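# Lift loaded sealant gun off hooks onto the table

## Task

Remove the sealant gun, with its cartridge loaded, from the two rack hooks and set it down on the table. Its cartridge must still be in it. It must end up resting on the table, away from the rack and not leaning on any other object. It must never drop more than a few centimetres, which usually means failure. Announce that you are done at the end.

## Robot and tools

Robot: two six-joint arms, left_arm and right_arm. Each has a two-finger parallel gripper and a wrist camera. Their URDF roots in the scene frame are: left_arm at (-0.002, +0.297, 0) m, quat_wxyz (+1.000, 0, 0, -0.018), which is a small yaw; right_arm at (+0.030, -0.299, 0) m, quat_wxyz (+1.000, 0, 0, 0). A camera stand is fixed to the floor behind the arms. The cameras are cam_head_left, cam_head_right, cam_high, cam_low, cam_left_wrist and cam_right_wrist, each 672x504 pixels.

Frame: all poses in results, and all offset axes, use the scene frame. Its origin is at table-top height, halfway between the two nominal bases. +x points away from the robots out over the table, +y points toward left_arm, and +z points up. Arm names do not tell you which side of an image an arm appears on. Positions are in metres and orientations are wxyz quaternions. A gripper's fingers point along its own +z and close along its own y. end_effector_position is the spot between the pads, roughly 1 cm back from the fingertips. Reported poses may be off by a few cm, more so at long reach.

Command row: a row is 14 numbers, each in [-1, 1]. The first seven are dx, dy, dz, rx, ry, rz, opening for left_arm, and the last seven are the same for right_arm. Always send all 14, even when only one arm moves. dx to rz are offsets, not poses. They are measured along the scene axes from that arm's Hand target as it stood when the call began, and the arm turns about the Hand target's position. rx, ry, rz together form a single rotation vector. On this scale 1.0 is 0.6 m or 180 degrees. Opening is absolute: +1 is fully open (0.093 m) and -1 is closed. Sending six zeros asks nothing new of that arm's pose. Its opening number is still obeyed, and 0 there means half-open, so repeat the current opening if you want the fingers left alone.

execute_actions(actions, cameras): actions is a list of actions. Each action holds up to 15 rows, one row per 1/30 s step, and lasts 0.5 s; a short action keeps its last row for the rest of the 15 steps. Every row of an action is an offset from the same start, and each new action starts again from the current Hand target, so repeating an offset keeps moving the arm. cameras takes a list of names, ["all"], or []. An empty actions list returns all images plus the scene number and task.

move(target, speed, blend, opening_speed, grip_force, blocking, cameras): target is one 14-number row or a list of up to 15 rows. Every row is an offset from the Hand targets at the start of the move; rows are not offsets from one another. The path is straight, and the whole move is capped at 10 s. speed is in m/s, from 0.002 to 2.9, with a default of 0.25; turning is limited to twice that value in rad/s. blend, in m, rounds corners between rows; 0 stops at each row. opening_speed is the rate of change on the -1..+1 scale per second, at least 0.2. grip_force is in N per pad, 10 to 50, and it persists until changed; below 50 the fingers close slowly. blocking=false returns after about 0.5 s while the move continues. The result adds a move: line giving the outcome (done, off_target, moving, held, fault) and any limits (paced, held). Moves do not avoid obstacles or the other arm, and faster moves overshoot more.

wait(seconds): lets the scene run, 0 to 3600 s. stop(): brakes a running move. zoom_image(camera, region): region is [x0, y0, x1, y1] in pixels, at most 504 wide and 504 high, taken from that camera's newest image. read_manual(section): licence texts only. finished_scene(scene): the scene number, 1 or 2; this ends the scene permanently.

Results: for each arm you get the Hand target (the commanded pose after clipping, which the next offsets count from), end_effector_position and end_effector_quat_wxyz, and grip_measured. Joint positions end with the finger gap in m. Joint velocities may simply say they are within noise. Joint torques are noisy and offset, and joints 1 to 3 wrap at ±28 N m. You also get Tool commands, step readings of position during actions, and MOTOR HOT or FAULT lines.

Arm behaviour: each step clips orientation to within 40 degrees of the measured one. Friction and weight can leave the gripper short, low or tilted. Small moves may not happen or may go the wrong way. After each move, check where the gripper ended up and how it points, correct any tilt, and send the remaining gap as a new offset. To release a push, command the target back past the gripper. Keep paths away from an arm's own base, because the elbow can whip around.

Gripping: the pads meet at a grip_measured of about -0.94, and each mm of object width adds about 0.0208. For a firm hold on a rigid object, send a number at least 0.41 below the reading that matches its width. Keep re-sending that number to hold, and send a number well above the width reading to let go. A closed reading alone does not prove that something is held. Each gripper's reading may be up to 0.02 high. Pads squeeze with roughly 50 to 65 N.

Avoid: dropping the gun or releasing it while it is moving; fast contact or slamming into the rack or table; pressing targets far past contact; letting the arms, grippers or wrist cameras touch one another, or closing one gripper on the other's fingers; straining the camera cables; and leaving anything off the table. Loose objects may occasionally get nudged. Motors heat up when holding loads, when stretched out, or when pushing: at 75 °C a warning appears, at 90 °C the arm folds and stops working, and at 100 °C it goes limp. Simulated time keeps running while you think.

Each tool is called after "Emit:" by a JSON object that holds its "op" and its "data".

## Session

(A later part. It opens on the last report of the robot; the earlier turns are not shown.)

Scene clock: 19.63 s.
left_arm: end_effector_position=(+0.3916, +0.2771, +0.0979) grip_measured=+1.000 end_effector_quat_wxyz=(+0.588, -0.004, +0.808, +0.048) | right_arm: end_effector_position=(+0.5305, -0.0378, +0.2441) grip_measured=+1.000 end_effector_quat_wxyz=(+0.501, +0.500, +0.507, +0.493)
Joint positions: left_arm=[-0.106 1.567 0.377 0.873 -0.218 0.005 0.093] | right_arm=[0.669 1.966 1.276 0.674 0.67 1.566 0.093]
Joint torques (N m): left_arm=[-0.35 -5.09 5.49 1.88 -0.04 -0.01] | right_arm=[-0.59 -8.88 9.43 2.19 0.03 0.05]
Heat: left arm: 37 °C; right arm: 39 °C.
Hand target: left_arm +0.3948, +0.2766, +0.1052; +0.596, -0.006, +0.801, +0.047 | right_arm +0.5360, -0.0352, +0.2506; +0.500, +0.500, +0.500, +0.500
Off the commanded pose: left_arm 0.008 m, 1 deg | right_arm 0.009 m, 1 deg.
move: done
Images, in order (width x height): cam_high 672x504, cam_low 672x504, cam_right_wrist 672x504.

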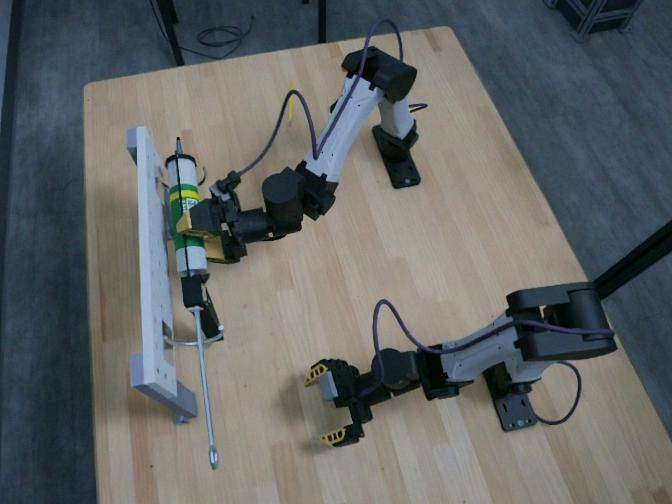

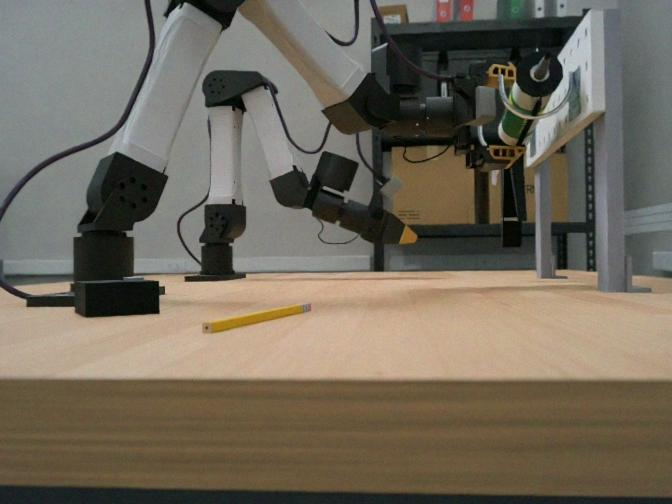

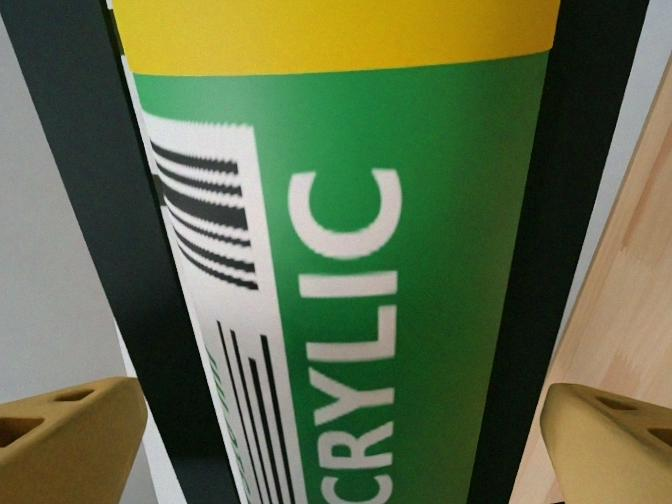

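Emit:
{"op": "move", "data": {"target": [0,0,0,0,0,0,1,0,0,0,0,0,0,0.1], "opening_speed": 0.5, "cameras": ["cam_right_wrist","cam_low","cam_high","cam_head_left"]}}

Scene clock: 21.90 s.
left_arm: end_effector_position=(+0.3916, +0.2771, +0.0979) grip_measured=+1.000 end_effector_quat_wxyz=(+0.588, -0.004, +0.808, +0.048) | right_arm: end_effector_position=(+0.5305, -0.0375, +0.2436) grip_measured=+0.542 end_effector_quat_wxyz=(+0.500, +0.499, +0.508, +0.492)
Joint positions: left_arm=[-0.106 1.567 0.377 0.873 -0.218 0.005 0.093] | right_arm=[0.669 1.966 1.276 0.671 0.668 1.566 0.071]
Joint torques (N m): left_arm=[-0.35 -5.09 5.49 1.88 -0.05 -0.01] | right_arm=[-0.31 -8.95 9.54 2.18 -0.06 0.01]
Heat: left arm: 38 °C; right arm: 39 °C.
Hand target: left_arm +0.3948, +0.2766, +0.1052; +0.596, -0.006, +0.801, +0.047 | right_arm +0.5360, -0.0351, +0.2506; +0.500, +0.500, +0.500, +0.500
Off the commanded pose: left_arm 0.008 m, 1 deg | right_arm 0.009 m, 1 deg.
move: done
Images, in order (width x height): cam_head_left 672x504, cam_high 672x504, cam_low 672x504, cam_right_wrist 672x504.

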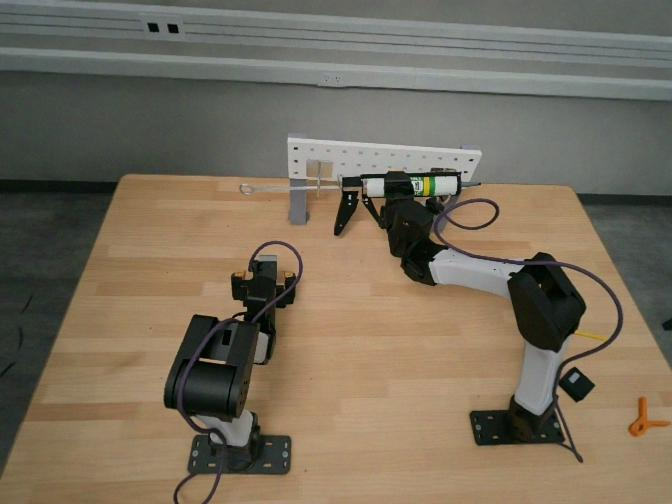

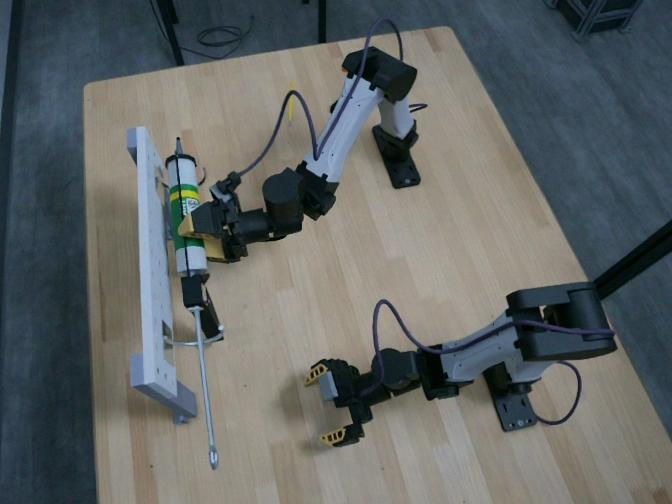

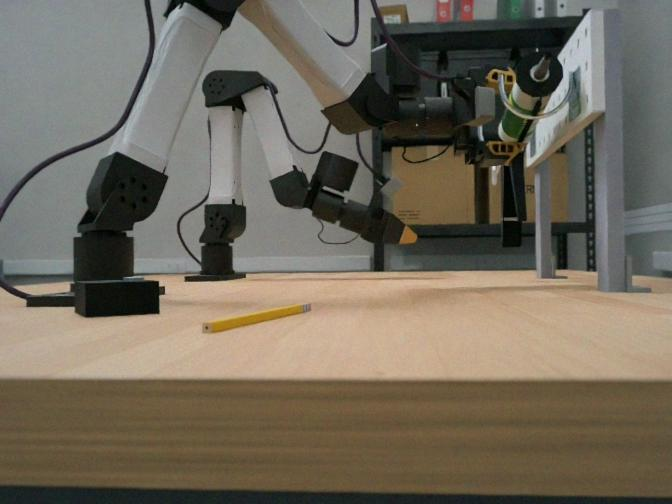

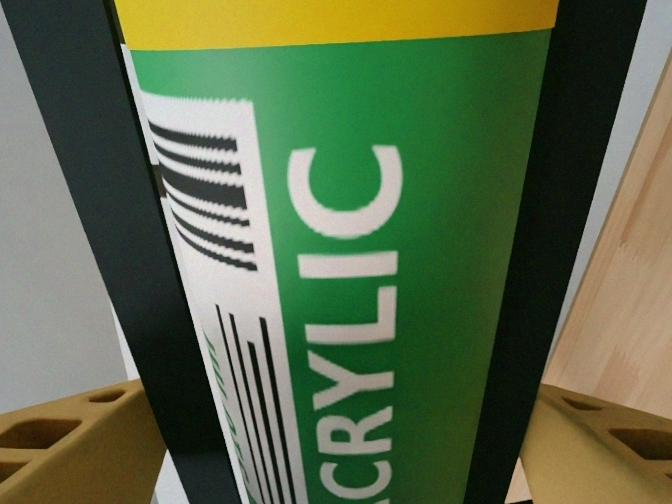

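Emit:
{"op": "move", "data": {"target": [0,0,0,0,0,0,1,0,0,0.06,0,0,0,0.1], "speed": 0.1, "cameras": ["cam_right_wrist","cam_low","cam_high","cam_head_left","cam_head_right"]}}

Scene clock: 23.30 s.
left_arm: end_effector_position=(+0.3916, +0.2771, +0.0979) grip_measured=+1.000 end_effector_quat_wxyz=(+0.588, -0.004, +0.808, +0.048) | right_arm: end_effector_position=(+0.5344, -0.0348, +0.2444) grip_measured=+0.528 end_effector_quat_wxyz=(+0.487, +0.514, +0.521, +0.476)
Joint positions: left_arm=[-0.106 1.567 0.377 0.873 -0.218 0.005 0.093] | right_arm=[0.669 1.962 1.338 0.532 0.671 1.609 0.071]
Joint torques (N m): left_arm=[-0.35 -5.11 5.48 1.88 -0.04 -0.01] | right_arm=[-0.53 -13.44 10.93 2.33 0.01 -0.37]
Heat: left arm: 38 °C; right arm: 40 °C.
Hand target: left_arm +0.3948, +0.2766, +0.1052; +0.596, -0.006, +0.801, +0.047 | right_arm +0.5360, -0.0352, +0.2866; +0.500, +0.500, +0.500, +0.500
Off the commanded pose: left_arm 0.008 m, 1 deg | right_arm 0.042 m, 4 deg.
move: off_target (right_arm)
Images, in order (width x height): cam_head_left 672x504, cam_head_right 672x504, cam_high 672x504, cam_low 672x504, cam_right_wrist 672x504.

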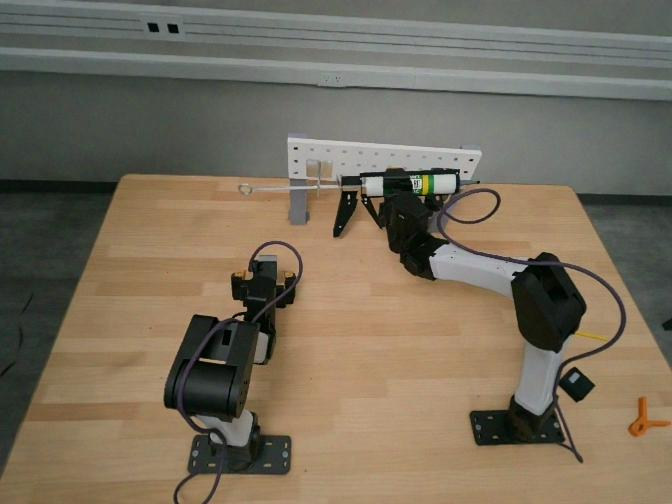

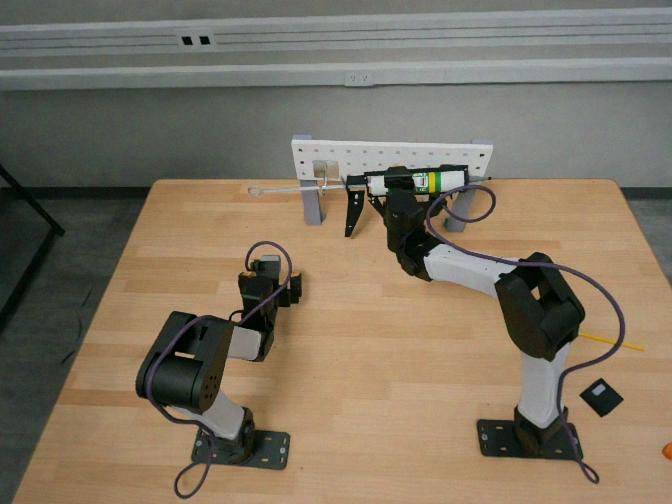

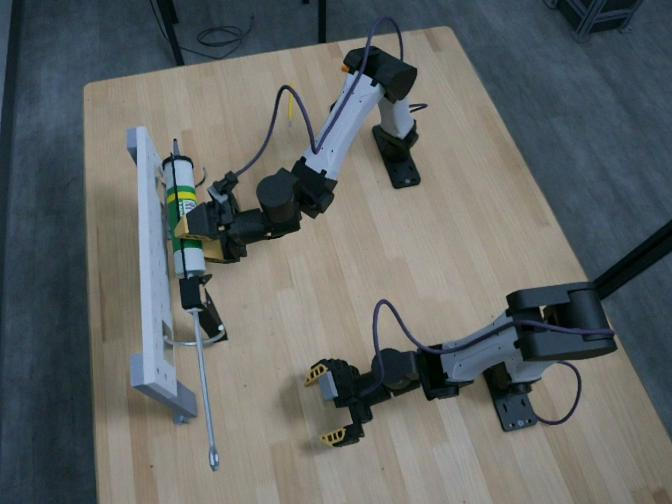

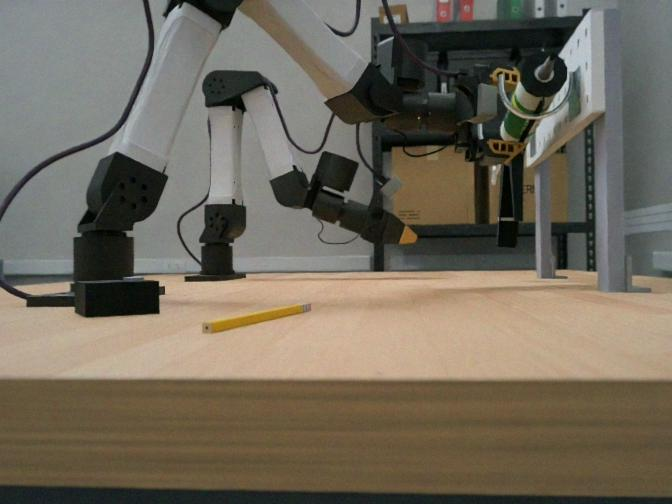

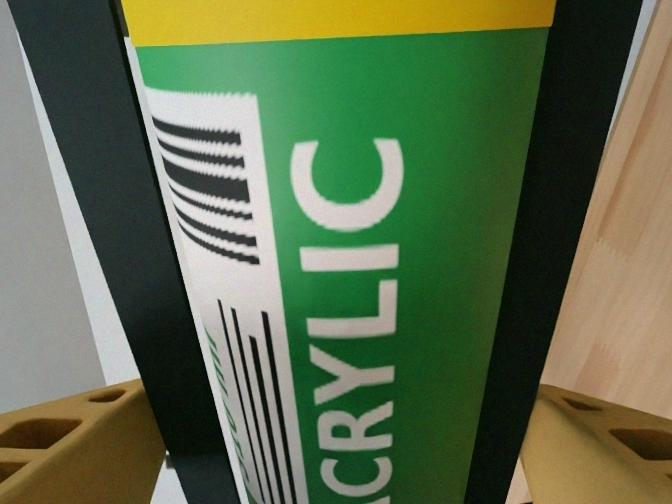

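Emit:
{"op": "move", "data": {"target": [0,0,0,0,0,0,1,0,0,0.05,0,0,0,0.1], "speed": 0.1, "cameras": ["cam_right_wrist","cam_low","cam_high","cam_head_left"]}}

Scene clock: 24.60 s.
left_arm: end_effector_position=(+0.3916, +0.2771, +0.0979) grip_measured=+1.000 end_effector_quat_wxyz=(+0.588, -0.004, +0.808, +0.048) | right_arm: end_effector_position=(+0.5355, -0.0329, +0.2474) grip_measured=+0.526 end_effector_quat_wxyz=(+0.473, +0.525, +0.538, +0.460)
Joint positions: left_arm=[-0.106 1.567 0.377 0.873 -0.218 0.005 0.093] | right_arm=[0.669 1.95 1.398 0.387 0.663 1.647 0.07]
Joint torques (N m): left_arm=[-0.35 -5.11 5.49 1.88 -0.05 -0.01] | right_arm=[-0.24 -15.77 12.11 2.72 0.18 -0.69]
Heat: left arm: 38 °C; right arm: 41 °C.
Hand target: left_arm +0.3948, +0.2766, +0.1052; +0.596, -0.006, +0.801, +0.047 | right_arm +0.5360, -0.0353, +0.3166; +0.500, +0.500, +0.500, +0.500
Off the commanded pose: left_arm 0.008 m, 1 deg | right_arm 0.069 m, 8 deg.
move: off_target (right_arm)
Images, in order (width x height): cam_head_left 672x504, cam_high 672x504, cam_low 672x504, cam_right_wrist 672x504.

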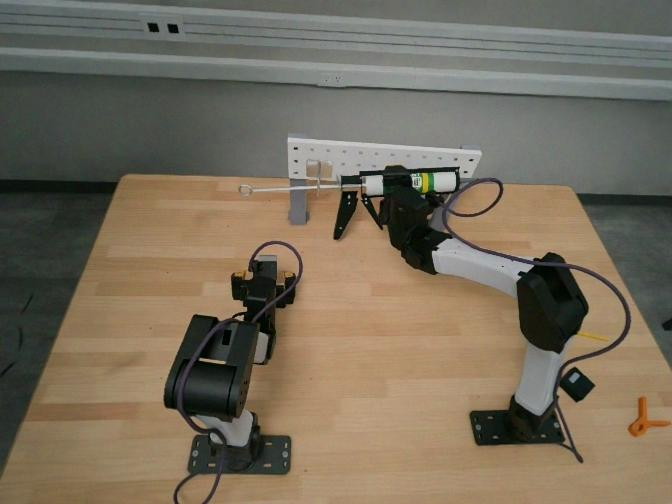

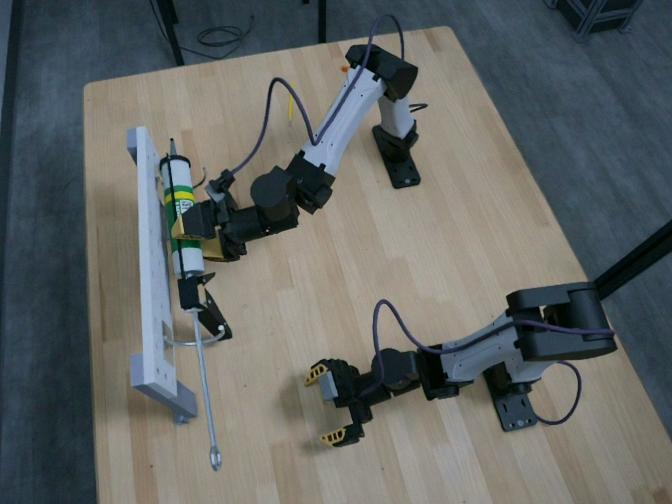

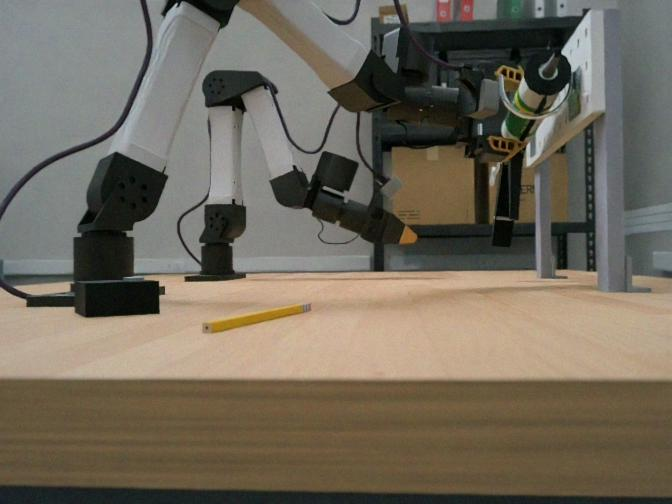

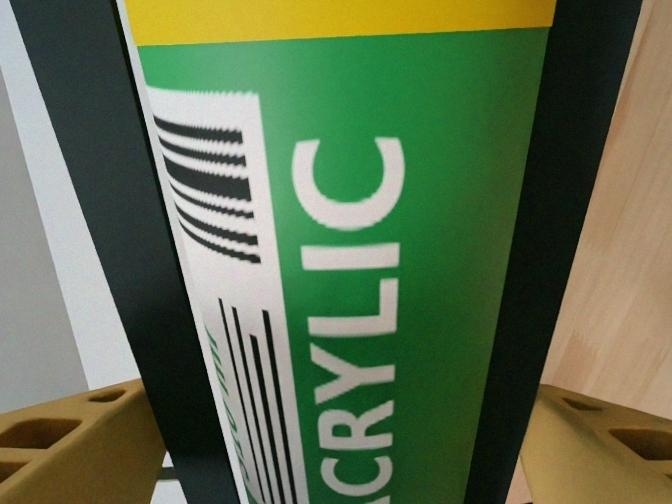

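Emit:
{"op": "move", "data": {"target": [0,0,0,0,0,0,1,-0.01,0,0.06,0,-0.04,0,0.1], "speed": 0.1, "cameras": ["cam_right_wrist","cam_low","cam_high","cam_head_left"]}}

Scene clock: 26.60 s.
left_arm: end_effector_position=(+0.3916, +0.2771, +0.0979) grip_measured=+1.000 end_effector_quat_wxyz=(+0.588, -0.004, +0.808, +0.048) | right_arm: end_effector_position=(+0.5354, -0.0329, +0.2634) grip_measured=+0.526 end_effector_quat_wxyz=(+0.502, +0.493, +0.546, +0.455)
Joint positions: left_arm=[-0.106 1.567 0.377 0.873 -0.218 0.005 0.093] | right_arm=[0.669 1.94 1.398 0.438 0.662 1.535 0.07]
Joint torques (N m): left_arm=[-0.35 -5.11 5.49 1.88 -0.04 -0.01] | right_arm=[0.38 -16.8 9.95 3.84 0.21 -0.46]
Heat: left arm: 38 °C; right arm: 43 °C.
Hand target: left_arm +0.3948, +0.2766, +0.1052; +0.596, -0.006, +0.801, +0.047 | right_arm +0.5300, -0.0353, +0.3526; +0.530, +0.468, +0.468, +0.531
Off the commanded pose: left_arm 0.008 m, 1 deg | right_arm 0.089 m, 13 deg.
move: off_target (right_arm)
Images, in order (width x height): cam_head_left 672x504, cam_high 672x504, cam_low 672x504, cam_right_wrist 672x504.

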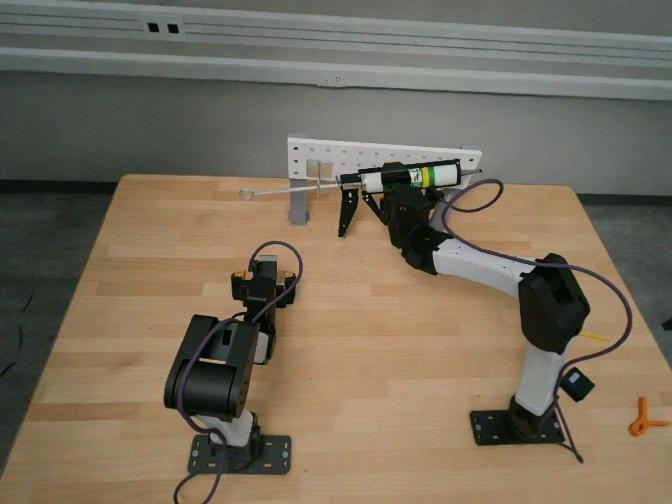

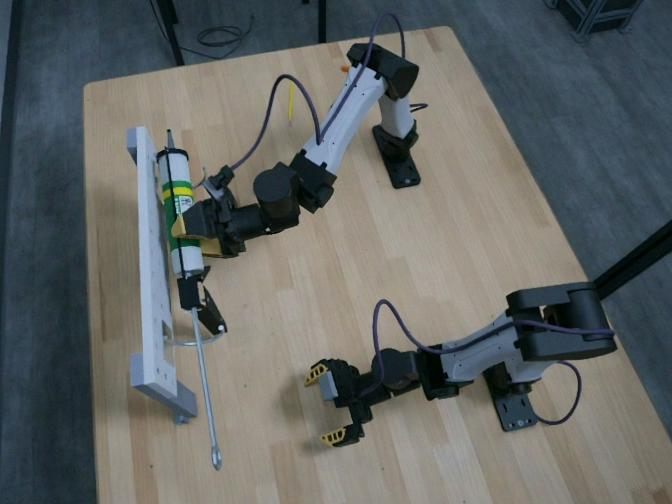

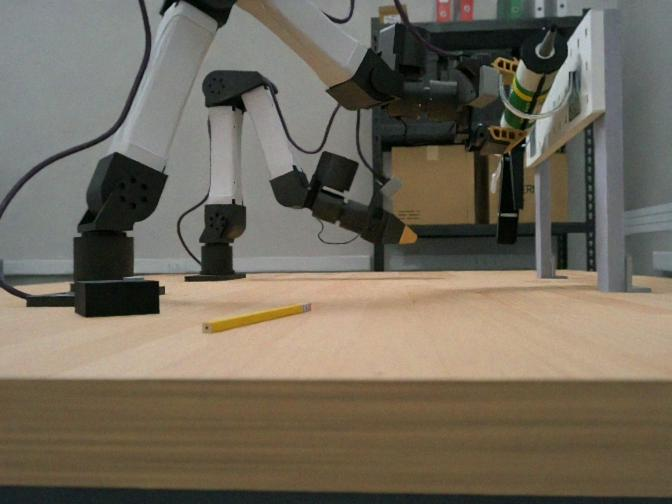

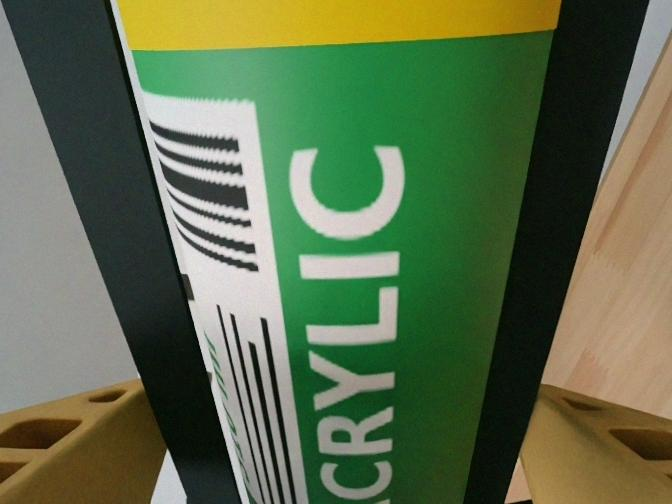

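Emit:
{"op": "move", "data": {"target": [0,0,0,0,0,0,1,0.0,0,0.05,0.06,-0.0,0,0.1], "speed": 0.1, "cameras": ["cam_right_wrist","cam_low","cam_high","cam_head_left"]}}

Scene clock: 28.93 s.
left_arm: end_effector_position=(+0.3916, +0.2771, +0.0979) grip_measured=+1.000 end_effector_quat_wxyz=(+0.588, -0.004, +0.808, +0.048) | right_arm: end_effector_position=(+0.5281, -0.0353, +0.2530) grip_measured=+0.526 end_effector_quat_wxyz=(+0.464, +0.532, +0.543, +0.455)
Joint positions: left_arm=[-0.106 1.567 0.377 0.873 -0.218 0.005 0.093] | right_arm=[0.674 1.913 1.398 0.317 0.663 1.674 0.07]
Joint torques (N m): left_arm=[-0.35 -5.11 5.5 1.88 -0.05 -0.01] | right_arm=[0.46 -18.43 14.69 4.08 0.48 -0.01]
Heat: left arm: 38 °C; right arm: 45 °C.
Hand target: left_arm +0.3948, +0.2766, +0.1052; +0.596, -0.006, +0.801, +0.047 | right_arm +0.5301, -0.0352, +0.3825; +0.484, +0.515, +0.416, +0.572
Off the commanded pose: left_arm 0.008 m, 1 deg | right_arm 0.130 m, 20 deg.
move: off_target (right_arm)
Images, in order (width x height): cam_head_left 672x504, cam_high 672x504, cam_low 672x504, cam_right_wrist 672x504.

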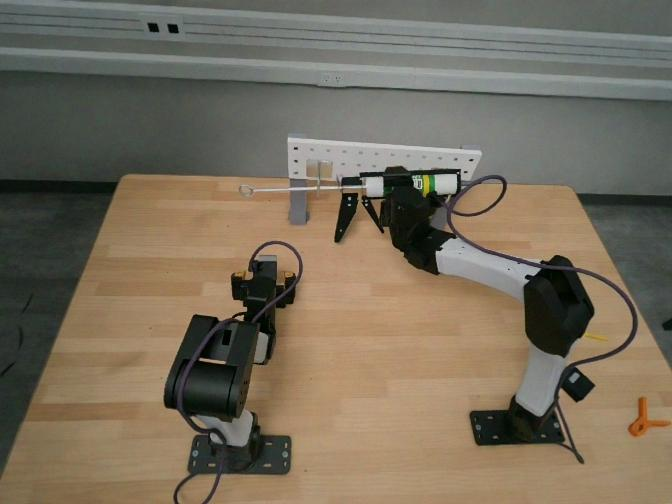

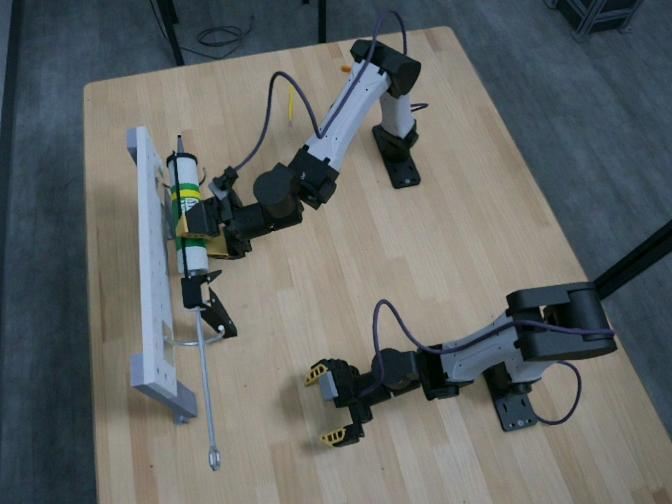

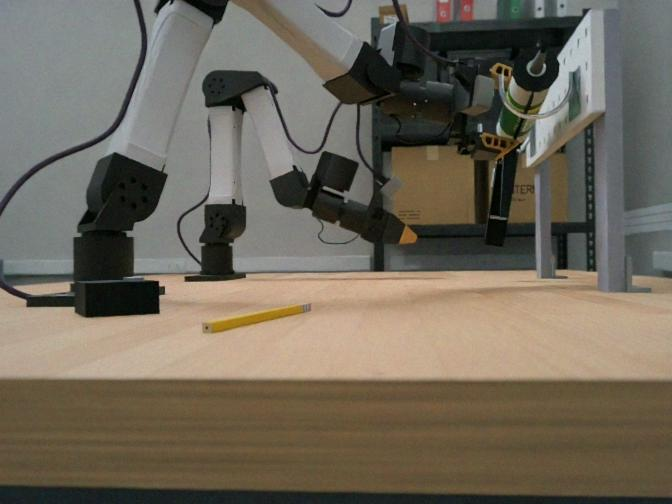

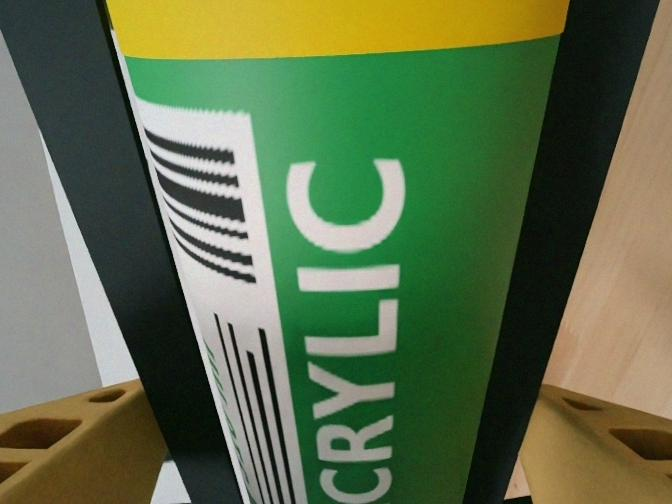

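Emit:
{"op": "move", "data": {"target": [0.042,-0.194,0.25,-0.514,-0.0922,0.0543,1,0.01,0,-0.16,-0.06,0.04,0.004,0.1], "speed": 0.25, "cameras": ["all"]}}

Scene clock: 34.73 s.
left_arm: end_effector_position=(+0.4150, +0.1631, +0.2429) grip_measured=+1.000 end_effector_quat_wxyz=(+0.497, -0.497, +0.514, -0.492) | right_arm: end_effector_position=(+0.5313, -0.0337, +0.2470) grip_measured=+0.526 end_effector_quat_wxyz=(+0.472, +0.524, +0.534, +0.467)
Joint positions: left_arm=[-0.45 1.454 0.685 0.743 -0.474 -1.56 0.093] | right_arm=[0.672 1.936 1.367 0.417 0.661 1.65 0.07]
Joint torques (N m): left_arm=[-1.06 -4.1 9.11 1.75 -0.21 -0.06] | right_arm=[-0.68 -11.51 8.62 3.44 0.18 -0.67]
Heat: left arm: 39 °C; right arm: 49 °C.
Hand target: left_arm +0.4201, +0.1602, +0.2552; +0.501, -0.500, +0.500, -0.500 | right_arm +0.5361, -0.0352, +0.2865; +0.499, +0.500, +0.501, +0.500
Off the commanded pose: left_arm 0.014 m, 2 deg | right_arm 0.040 m, 7 deg.
move: off_target (left_arm, right_arm)

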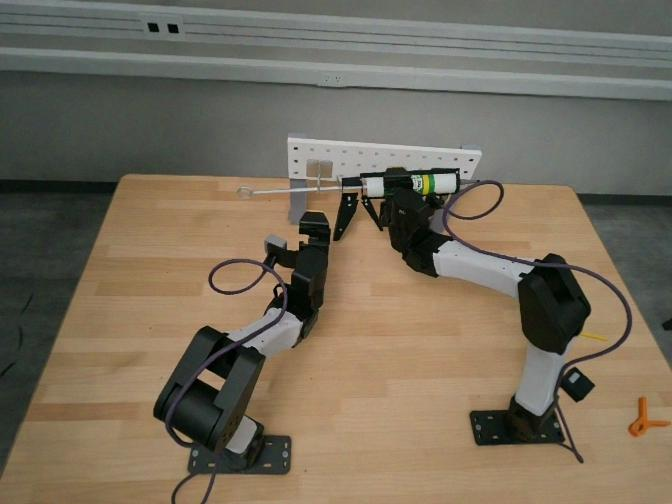

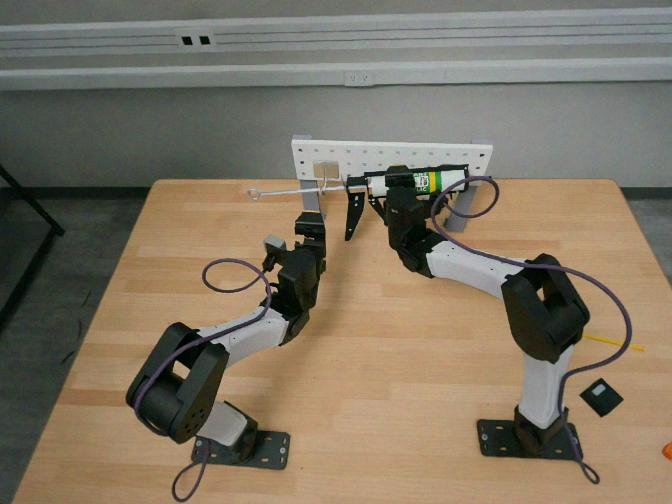

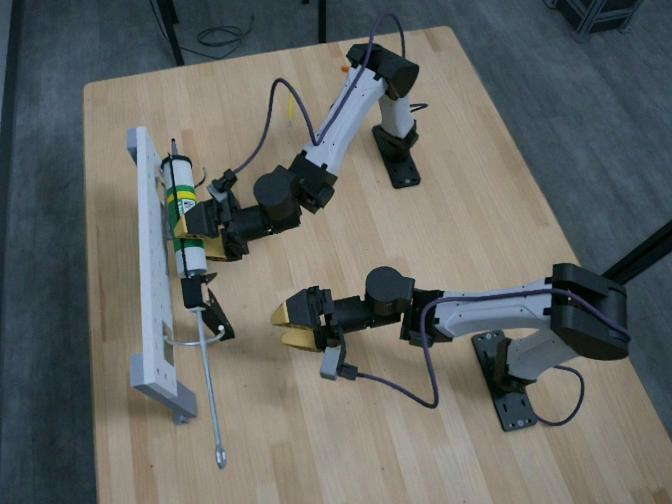

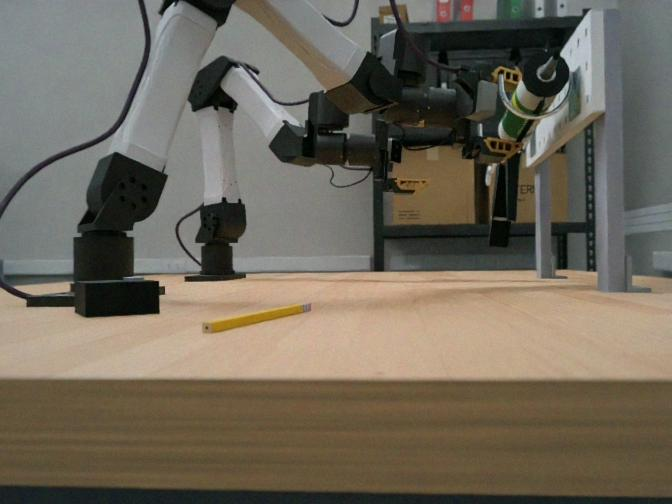

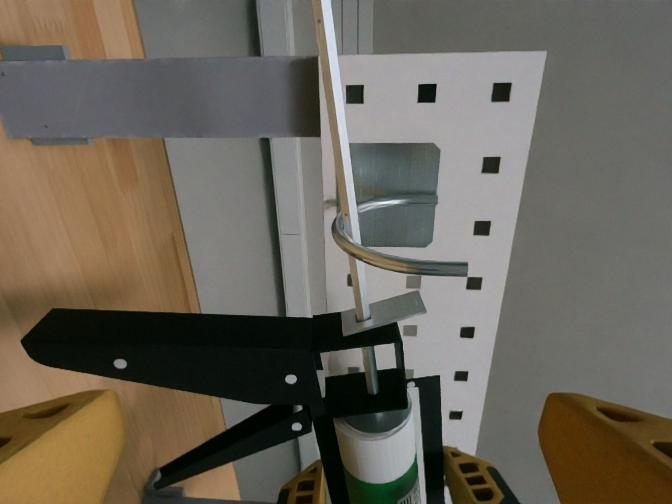

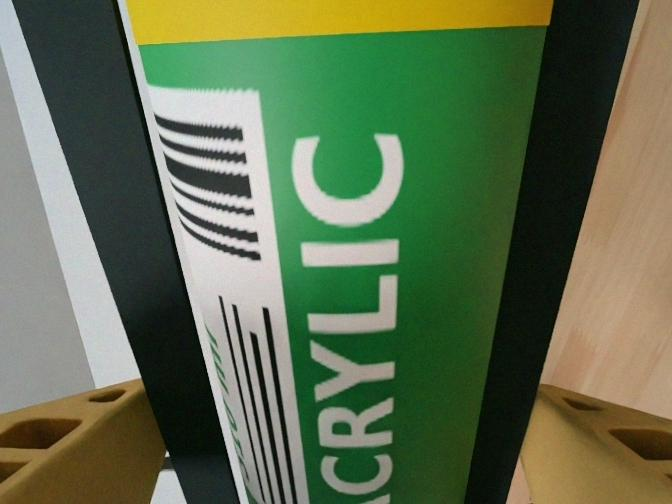

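Emit:
{"op": "move", "data": {"target": [0.09,0.062,0.003,0,0,0,0.3,0,0,0,0,0,0,0.1], "speed": 0.2, "cameras": ["cam_left_wrist","cam_high","cam_head_left","cam_head_right"]}}

Scene clock: 36.97 s.
left_arm: end_effector_position=(+0.4666, +0.1982, +0.2452) grip_measured=+0.302 end_effector_quat_wxyz=(+0.499, -0.502, +0.509, -0.489) | right_arm: end_effector_position=(+0.5313, -0.0337, +0.2470) grip_measured=+0.526 end_effector_quat_wxyz=(+0.472, +0.524, +0.534, +0.467)
Joint positions: left_arm=[-0.283 1.585 0.82 0.741 -0.323 -1.561 0.06] | right_arm=[0.672 1.936 1.367 0.417 0.661 1.65 0.07]
Joint torques (N m): left_arm=[0.28 -5.15 9.17 1.79 0.1 -0.04] | right_arm=[-0.53 -11.66 8.36 3.47 0.19 -0.66]
Heat: left arm: 39 °C; right arm: 49 °C.
Hand target: left_arm +0.4741, +0.1973, +0.2570; +0.500, -0.500, +0.500, -0.500 | right_arm +0.5361, -0.0352, +0.2865; +0.499, +0.500, +0.501, +0.500
Off the commanded pose: left_arm 0.014 m, 2 deg | right_arm 0.040 m, 7 deg.
move: off_target (left_arm)
Images, in order (width x height): cam_head_left 672x504, cam_head_right 672x504, cam_high 672x504, cam_left_wrist 672x504.

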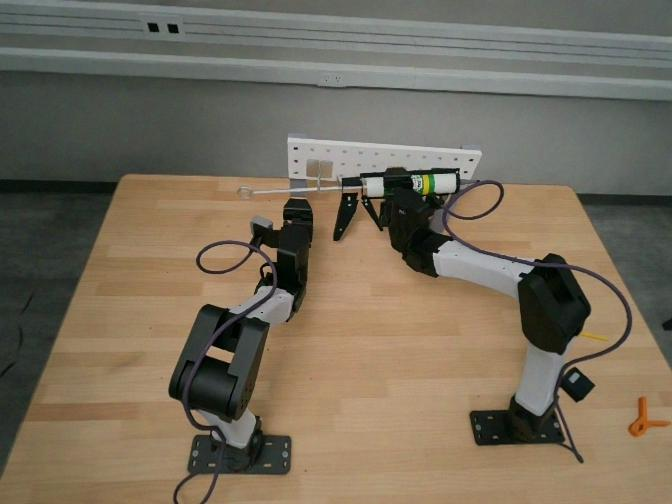

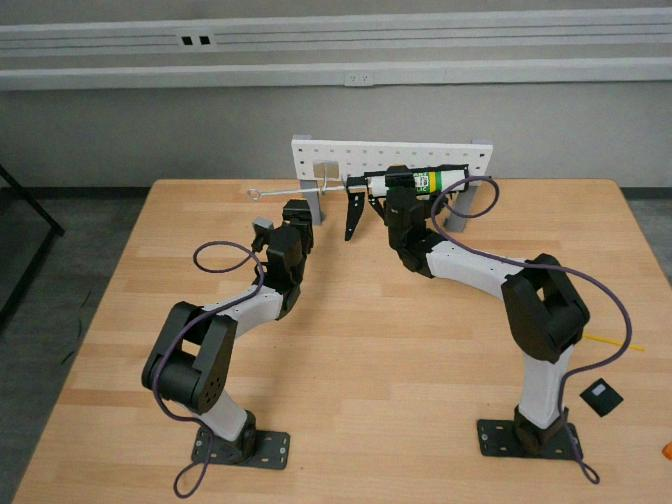

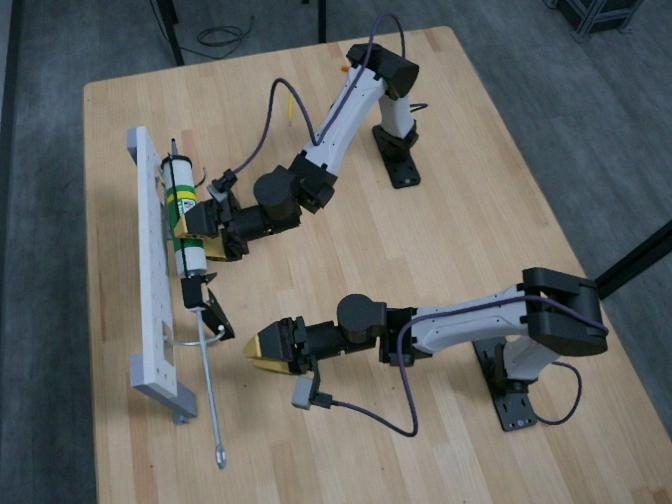

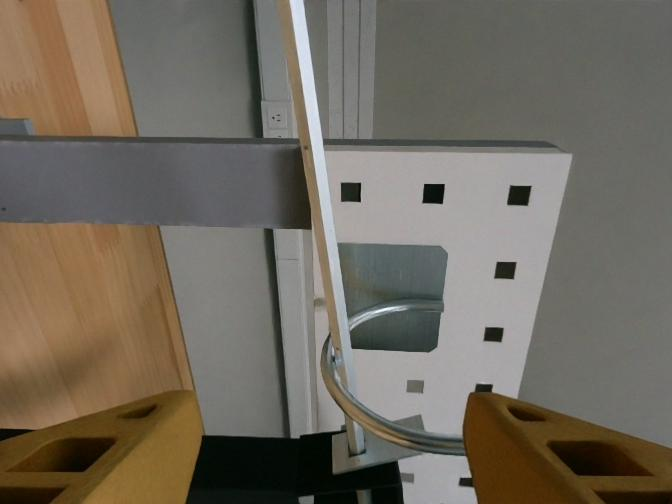

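Emit:
{"op": "move", "data": {"target": [[0.01,0.043,-0.006,0,0,0,0.3,0,0,0,0,0,0,0.1],[0.075,0.043,-0.008,0,0,0,0.3,0,0,0,0,0,0,0.1]], "speed": 0.12, "blend": 0.01, "cameras": ["cam_left_wrist","cam_high","cam_low"]}}

Scene clock: 39.90 s.
left_arm: end_effector_position=(+0.5111, +0.2225, +0.2403) grip_measured=+0.302 end_effector_quat_wxyz=(+0.498, -0.503, +0.510, -0.489) | right_arm: end_effector_position=(+0.5313, -0.0337, +0.2470) grip_measured=+0.526 end_effector_quat_wxyz=(+0.472, +0.524, +0.534, +0.467)
Joint positions: left_arm=[-0.177 1.726 0.957 0.741 -0.216 -1.561 0.06] | right_arm=[0.672 1.936 1.367 0.417 0.661 1.65 0.07]
Joint torques (N m): left_arm=[0.39 -6.31 9.21 1.86 0.11 -0.04] | right_arm=[-0.43 -11.58 8.55 3.46 0.17 -0.67]
Heat: left arm: 40 °C; right arm: 49 °C.
Hand target: left_arm +0.5190, +0.2231, +0.2524; +0.501, -0.500, +0.500, -0.500 | right_arm +0.5361, -0.0352, +0.2865; +0.499, +0.500, +0.501, +0.500
Off the commanded pose: left_arm 0.014 m, 2 deg | right_arm 0.040 m, 7 deg.
move: off_target (left_arm)
Images, in order (width x height): cam_high 672x504, cam_low 672x504, cam_left_wrist 672x504.

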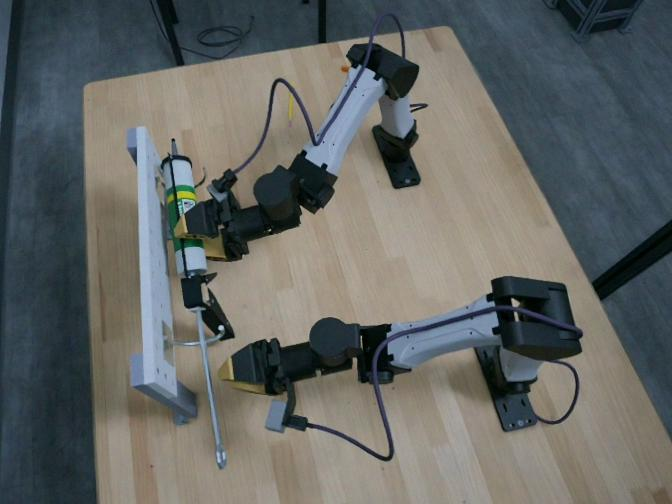

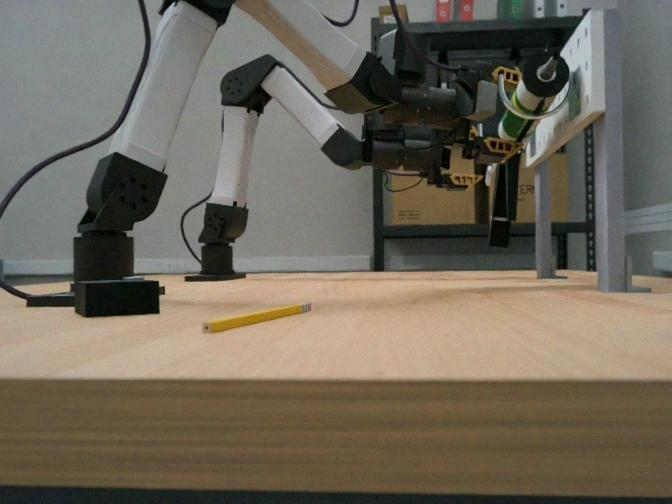

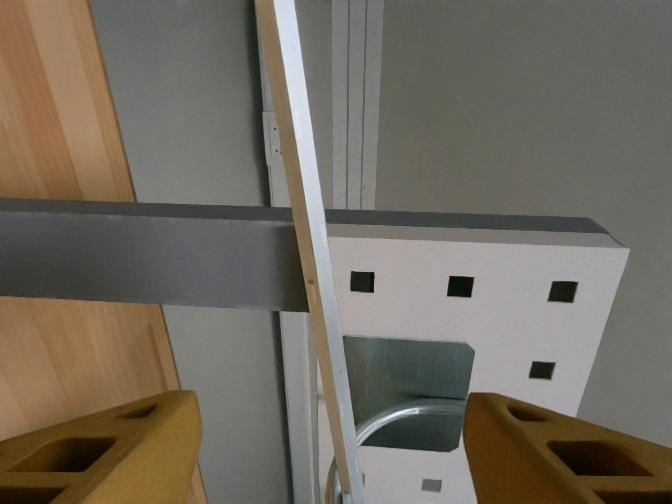

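Emit:
{"op": "move", "data": {"target": [0.047,0.0,0.0,0,0,0,0.3,0,0,0,0,0,0,0.1], "speed": 0.12, "cameras": ["cam_left_wrist","cam_high"]}}

Scene clock: 41.03 s.
left_arm: end_effector_position=(+0.5397, +0.2229, +0.2420) grip_measured=+0.302 end_effector_quat_wxyz=(+0.499, -0.503, +0.508, -0.490) | right_arm: end_effector_position=(+0.5313, -0.0337, +0.2470) grip_measured=+0.526 end_effector_quat_wxyz=(+0.472, +0.524, +0.534, +0.467)
Joint positions: left_arm=[-0.161 1.822 1.078 0.722 -0.201 -1.561 0.06] | right_arm=[0.672 1.936 1.367 0.417 0.661 1.65 0.07]
Joint torques (N m): left_arm=[0.27 -7.08 9.28 1.82 0.1 -0.04] | right_arm=[-0.57 -11.79 8.73 3.45 0.14 -0.65]
Heat: left arm: 40 °C; right arm: 49 °C.
Hand target: left_arm +0.5473, +0.2233, +0.2522; +0.501, -0.500, +0.500, -0.500 | right_arm +0.5361, -0.0352, +0.2865; +0.499, +0.500, +0.501, +0.500
Off the commanded pose: left_arm 0.013 m, 2 deg | right_arm 0.040 m, 7 deg.
move: off_target (left_arm)
Images, in order (width x height): cam_high 672x504, cam_left_wrist 672x504.

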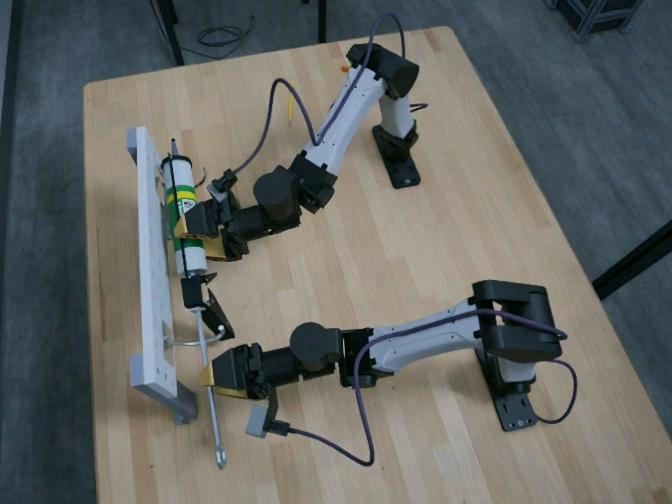

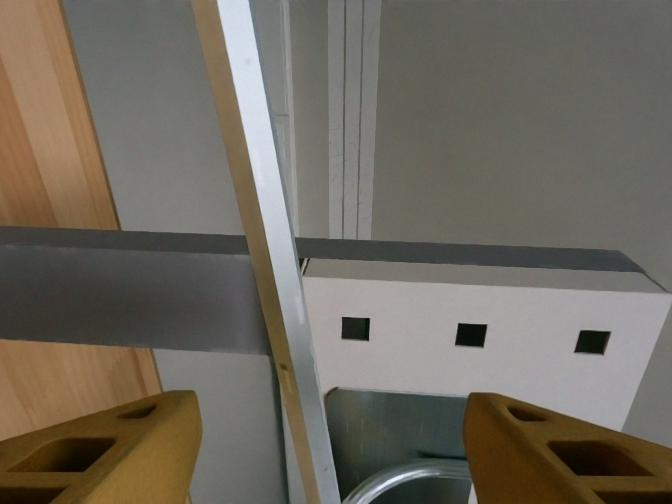

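Emit:
{"op": "zoom_image", "data": {"camera": "cam_high", "region": [140, 260, 320, 480]}}

Emit:
{"op": "zoom_image", "data": {"camera": "cam_left_wrist", "region": [150, 200, 550, 504]}}

Scaled by 2.291.

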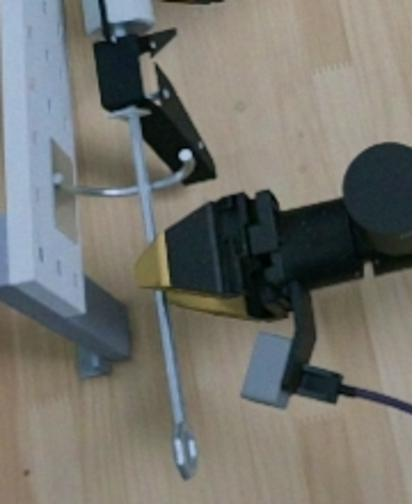

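Scaled by 1.260.

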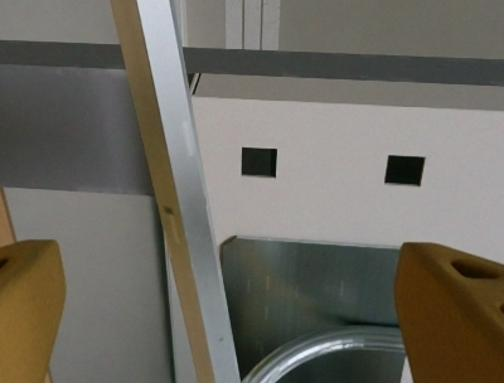

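Emit:
{"op": "move", "data": {"target": [0,0.0,-0.006,0,0,0,-1,0,0,0,0,0,0,0.1], "grip_force": [30,50], "cameras": ["cam_left_wrist","cam_high"]}}

Scene clock: 45.43 s.
left_arm: end_effector_position=(+0.5406, +0.2226, +0.2378) grip_measured=-0.828 end_effector_quat_wxyz=(+0.488, -0.514, +0.501, -0.497) | right_arm: end_effector_position=(+0.5313, -0.0337, +0.2470) grip_measured=+0.526 end_effector_quat_wxyz=(+0.472, +0.524, +0.534, +0.467)
Joint positions: left_arm=[-0.161 1.83 1.078 0.722 -0.201 -1.598 0.005] | right_arm=[0.672 1.936 1.367 0.417 0.661 1.65 0.07]
Joint torques (N m): left_arm=[0.25 -7.19 8.73 1.94 0.09 0.33] | right_arm=[-0.8 -11.69 8.46 3.51 0.16 -0.67]
Heat: left arm: 41 °C; right arm: 49 °C.
Hand target: left_arm +0.5472, +0.2234, +0.2487; +0.501, -0.500, +0.500, -0.500 | right_arm +0.5361, -0.0352, +0.2865; +0.499, +0.500, +0.501, +0.500
Off the commanded pose: left_arm 0.013 m, 2 deg | right_arm 0.040 m, 7 deg.
grip_force (N): 30, 50
move: off_target (left_arm)
Images, in order (width x height): cam_high 672x504, cam_left_wrist 672x504.

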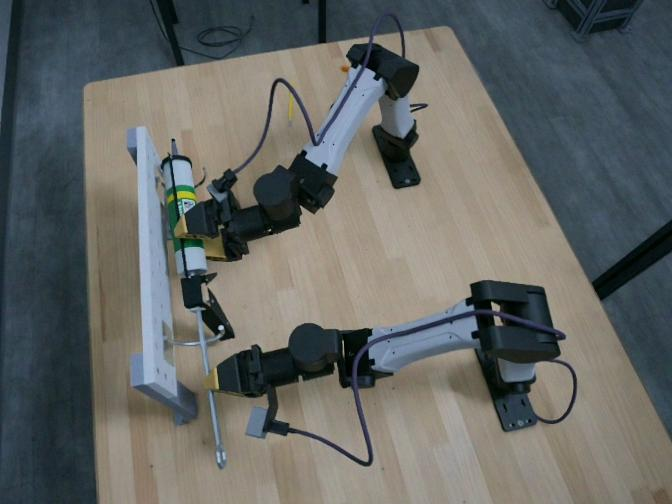

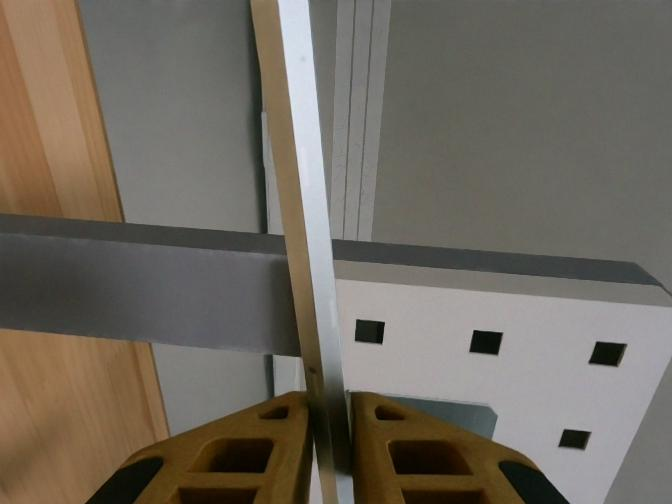

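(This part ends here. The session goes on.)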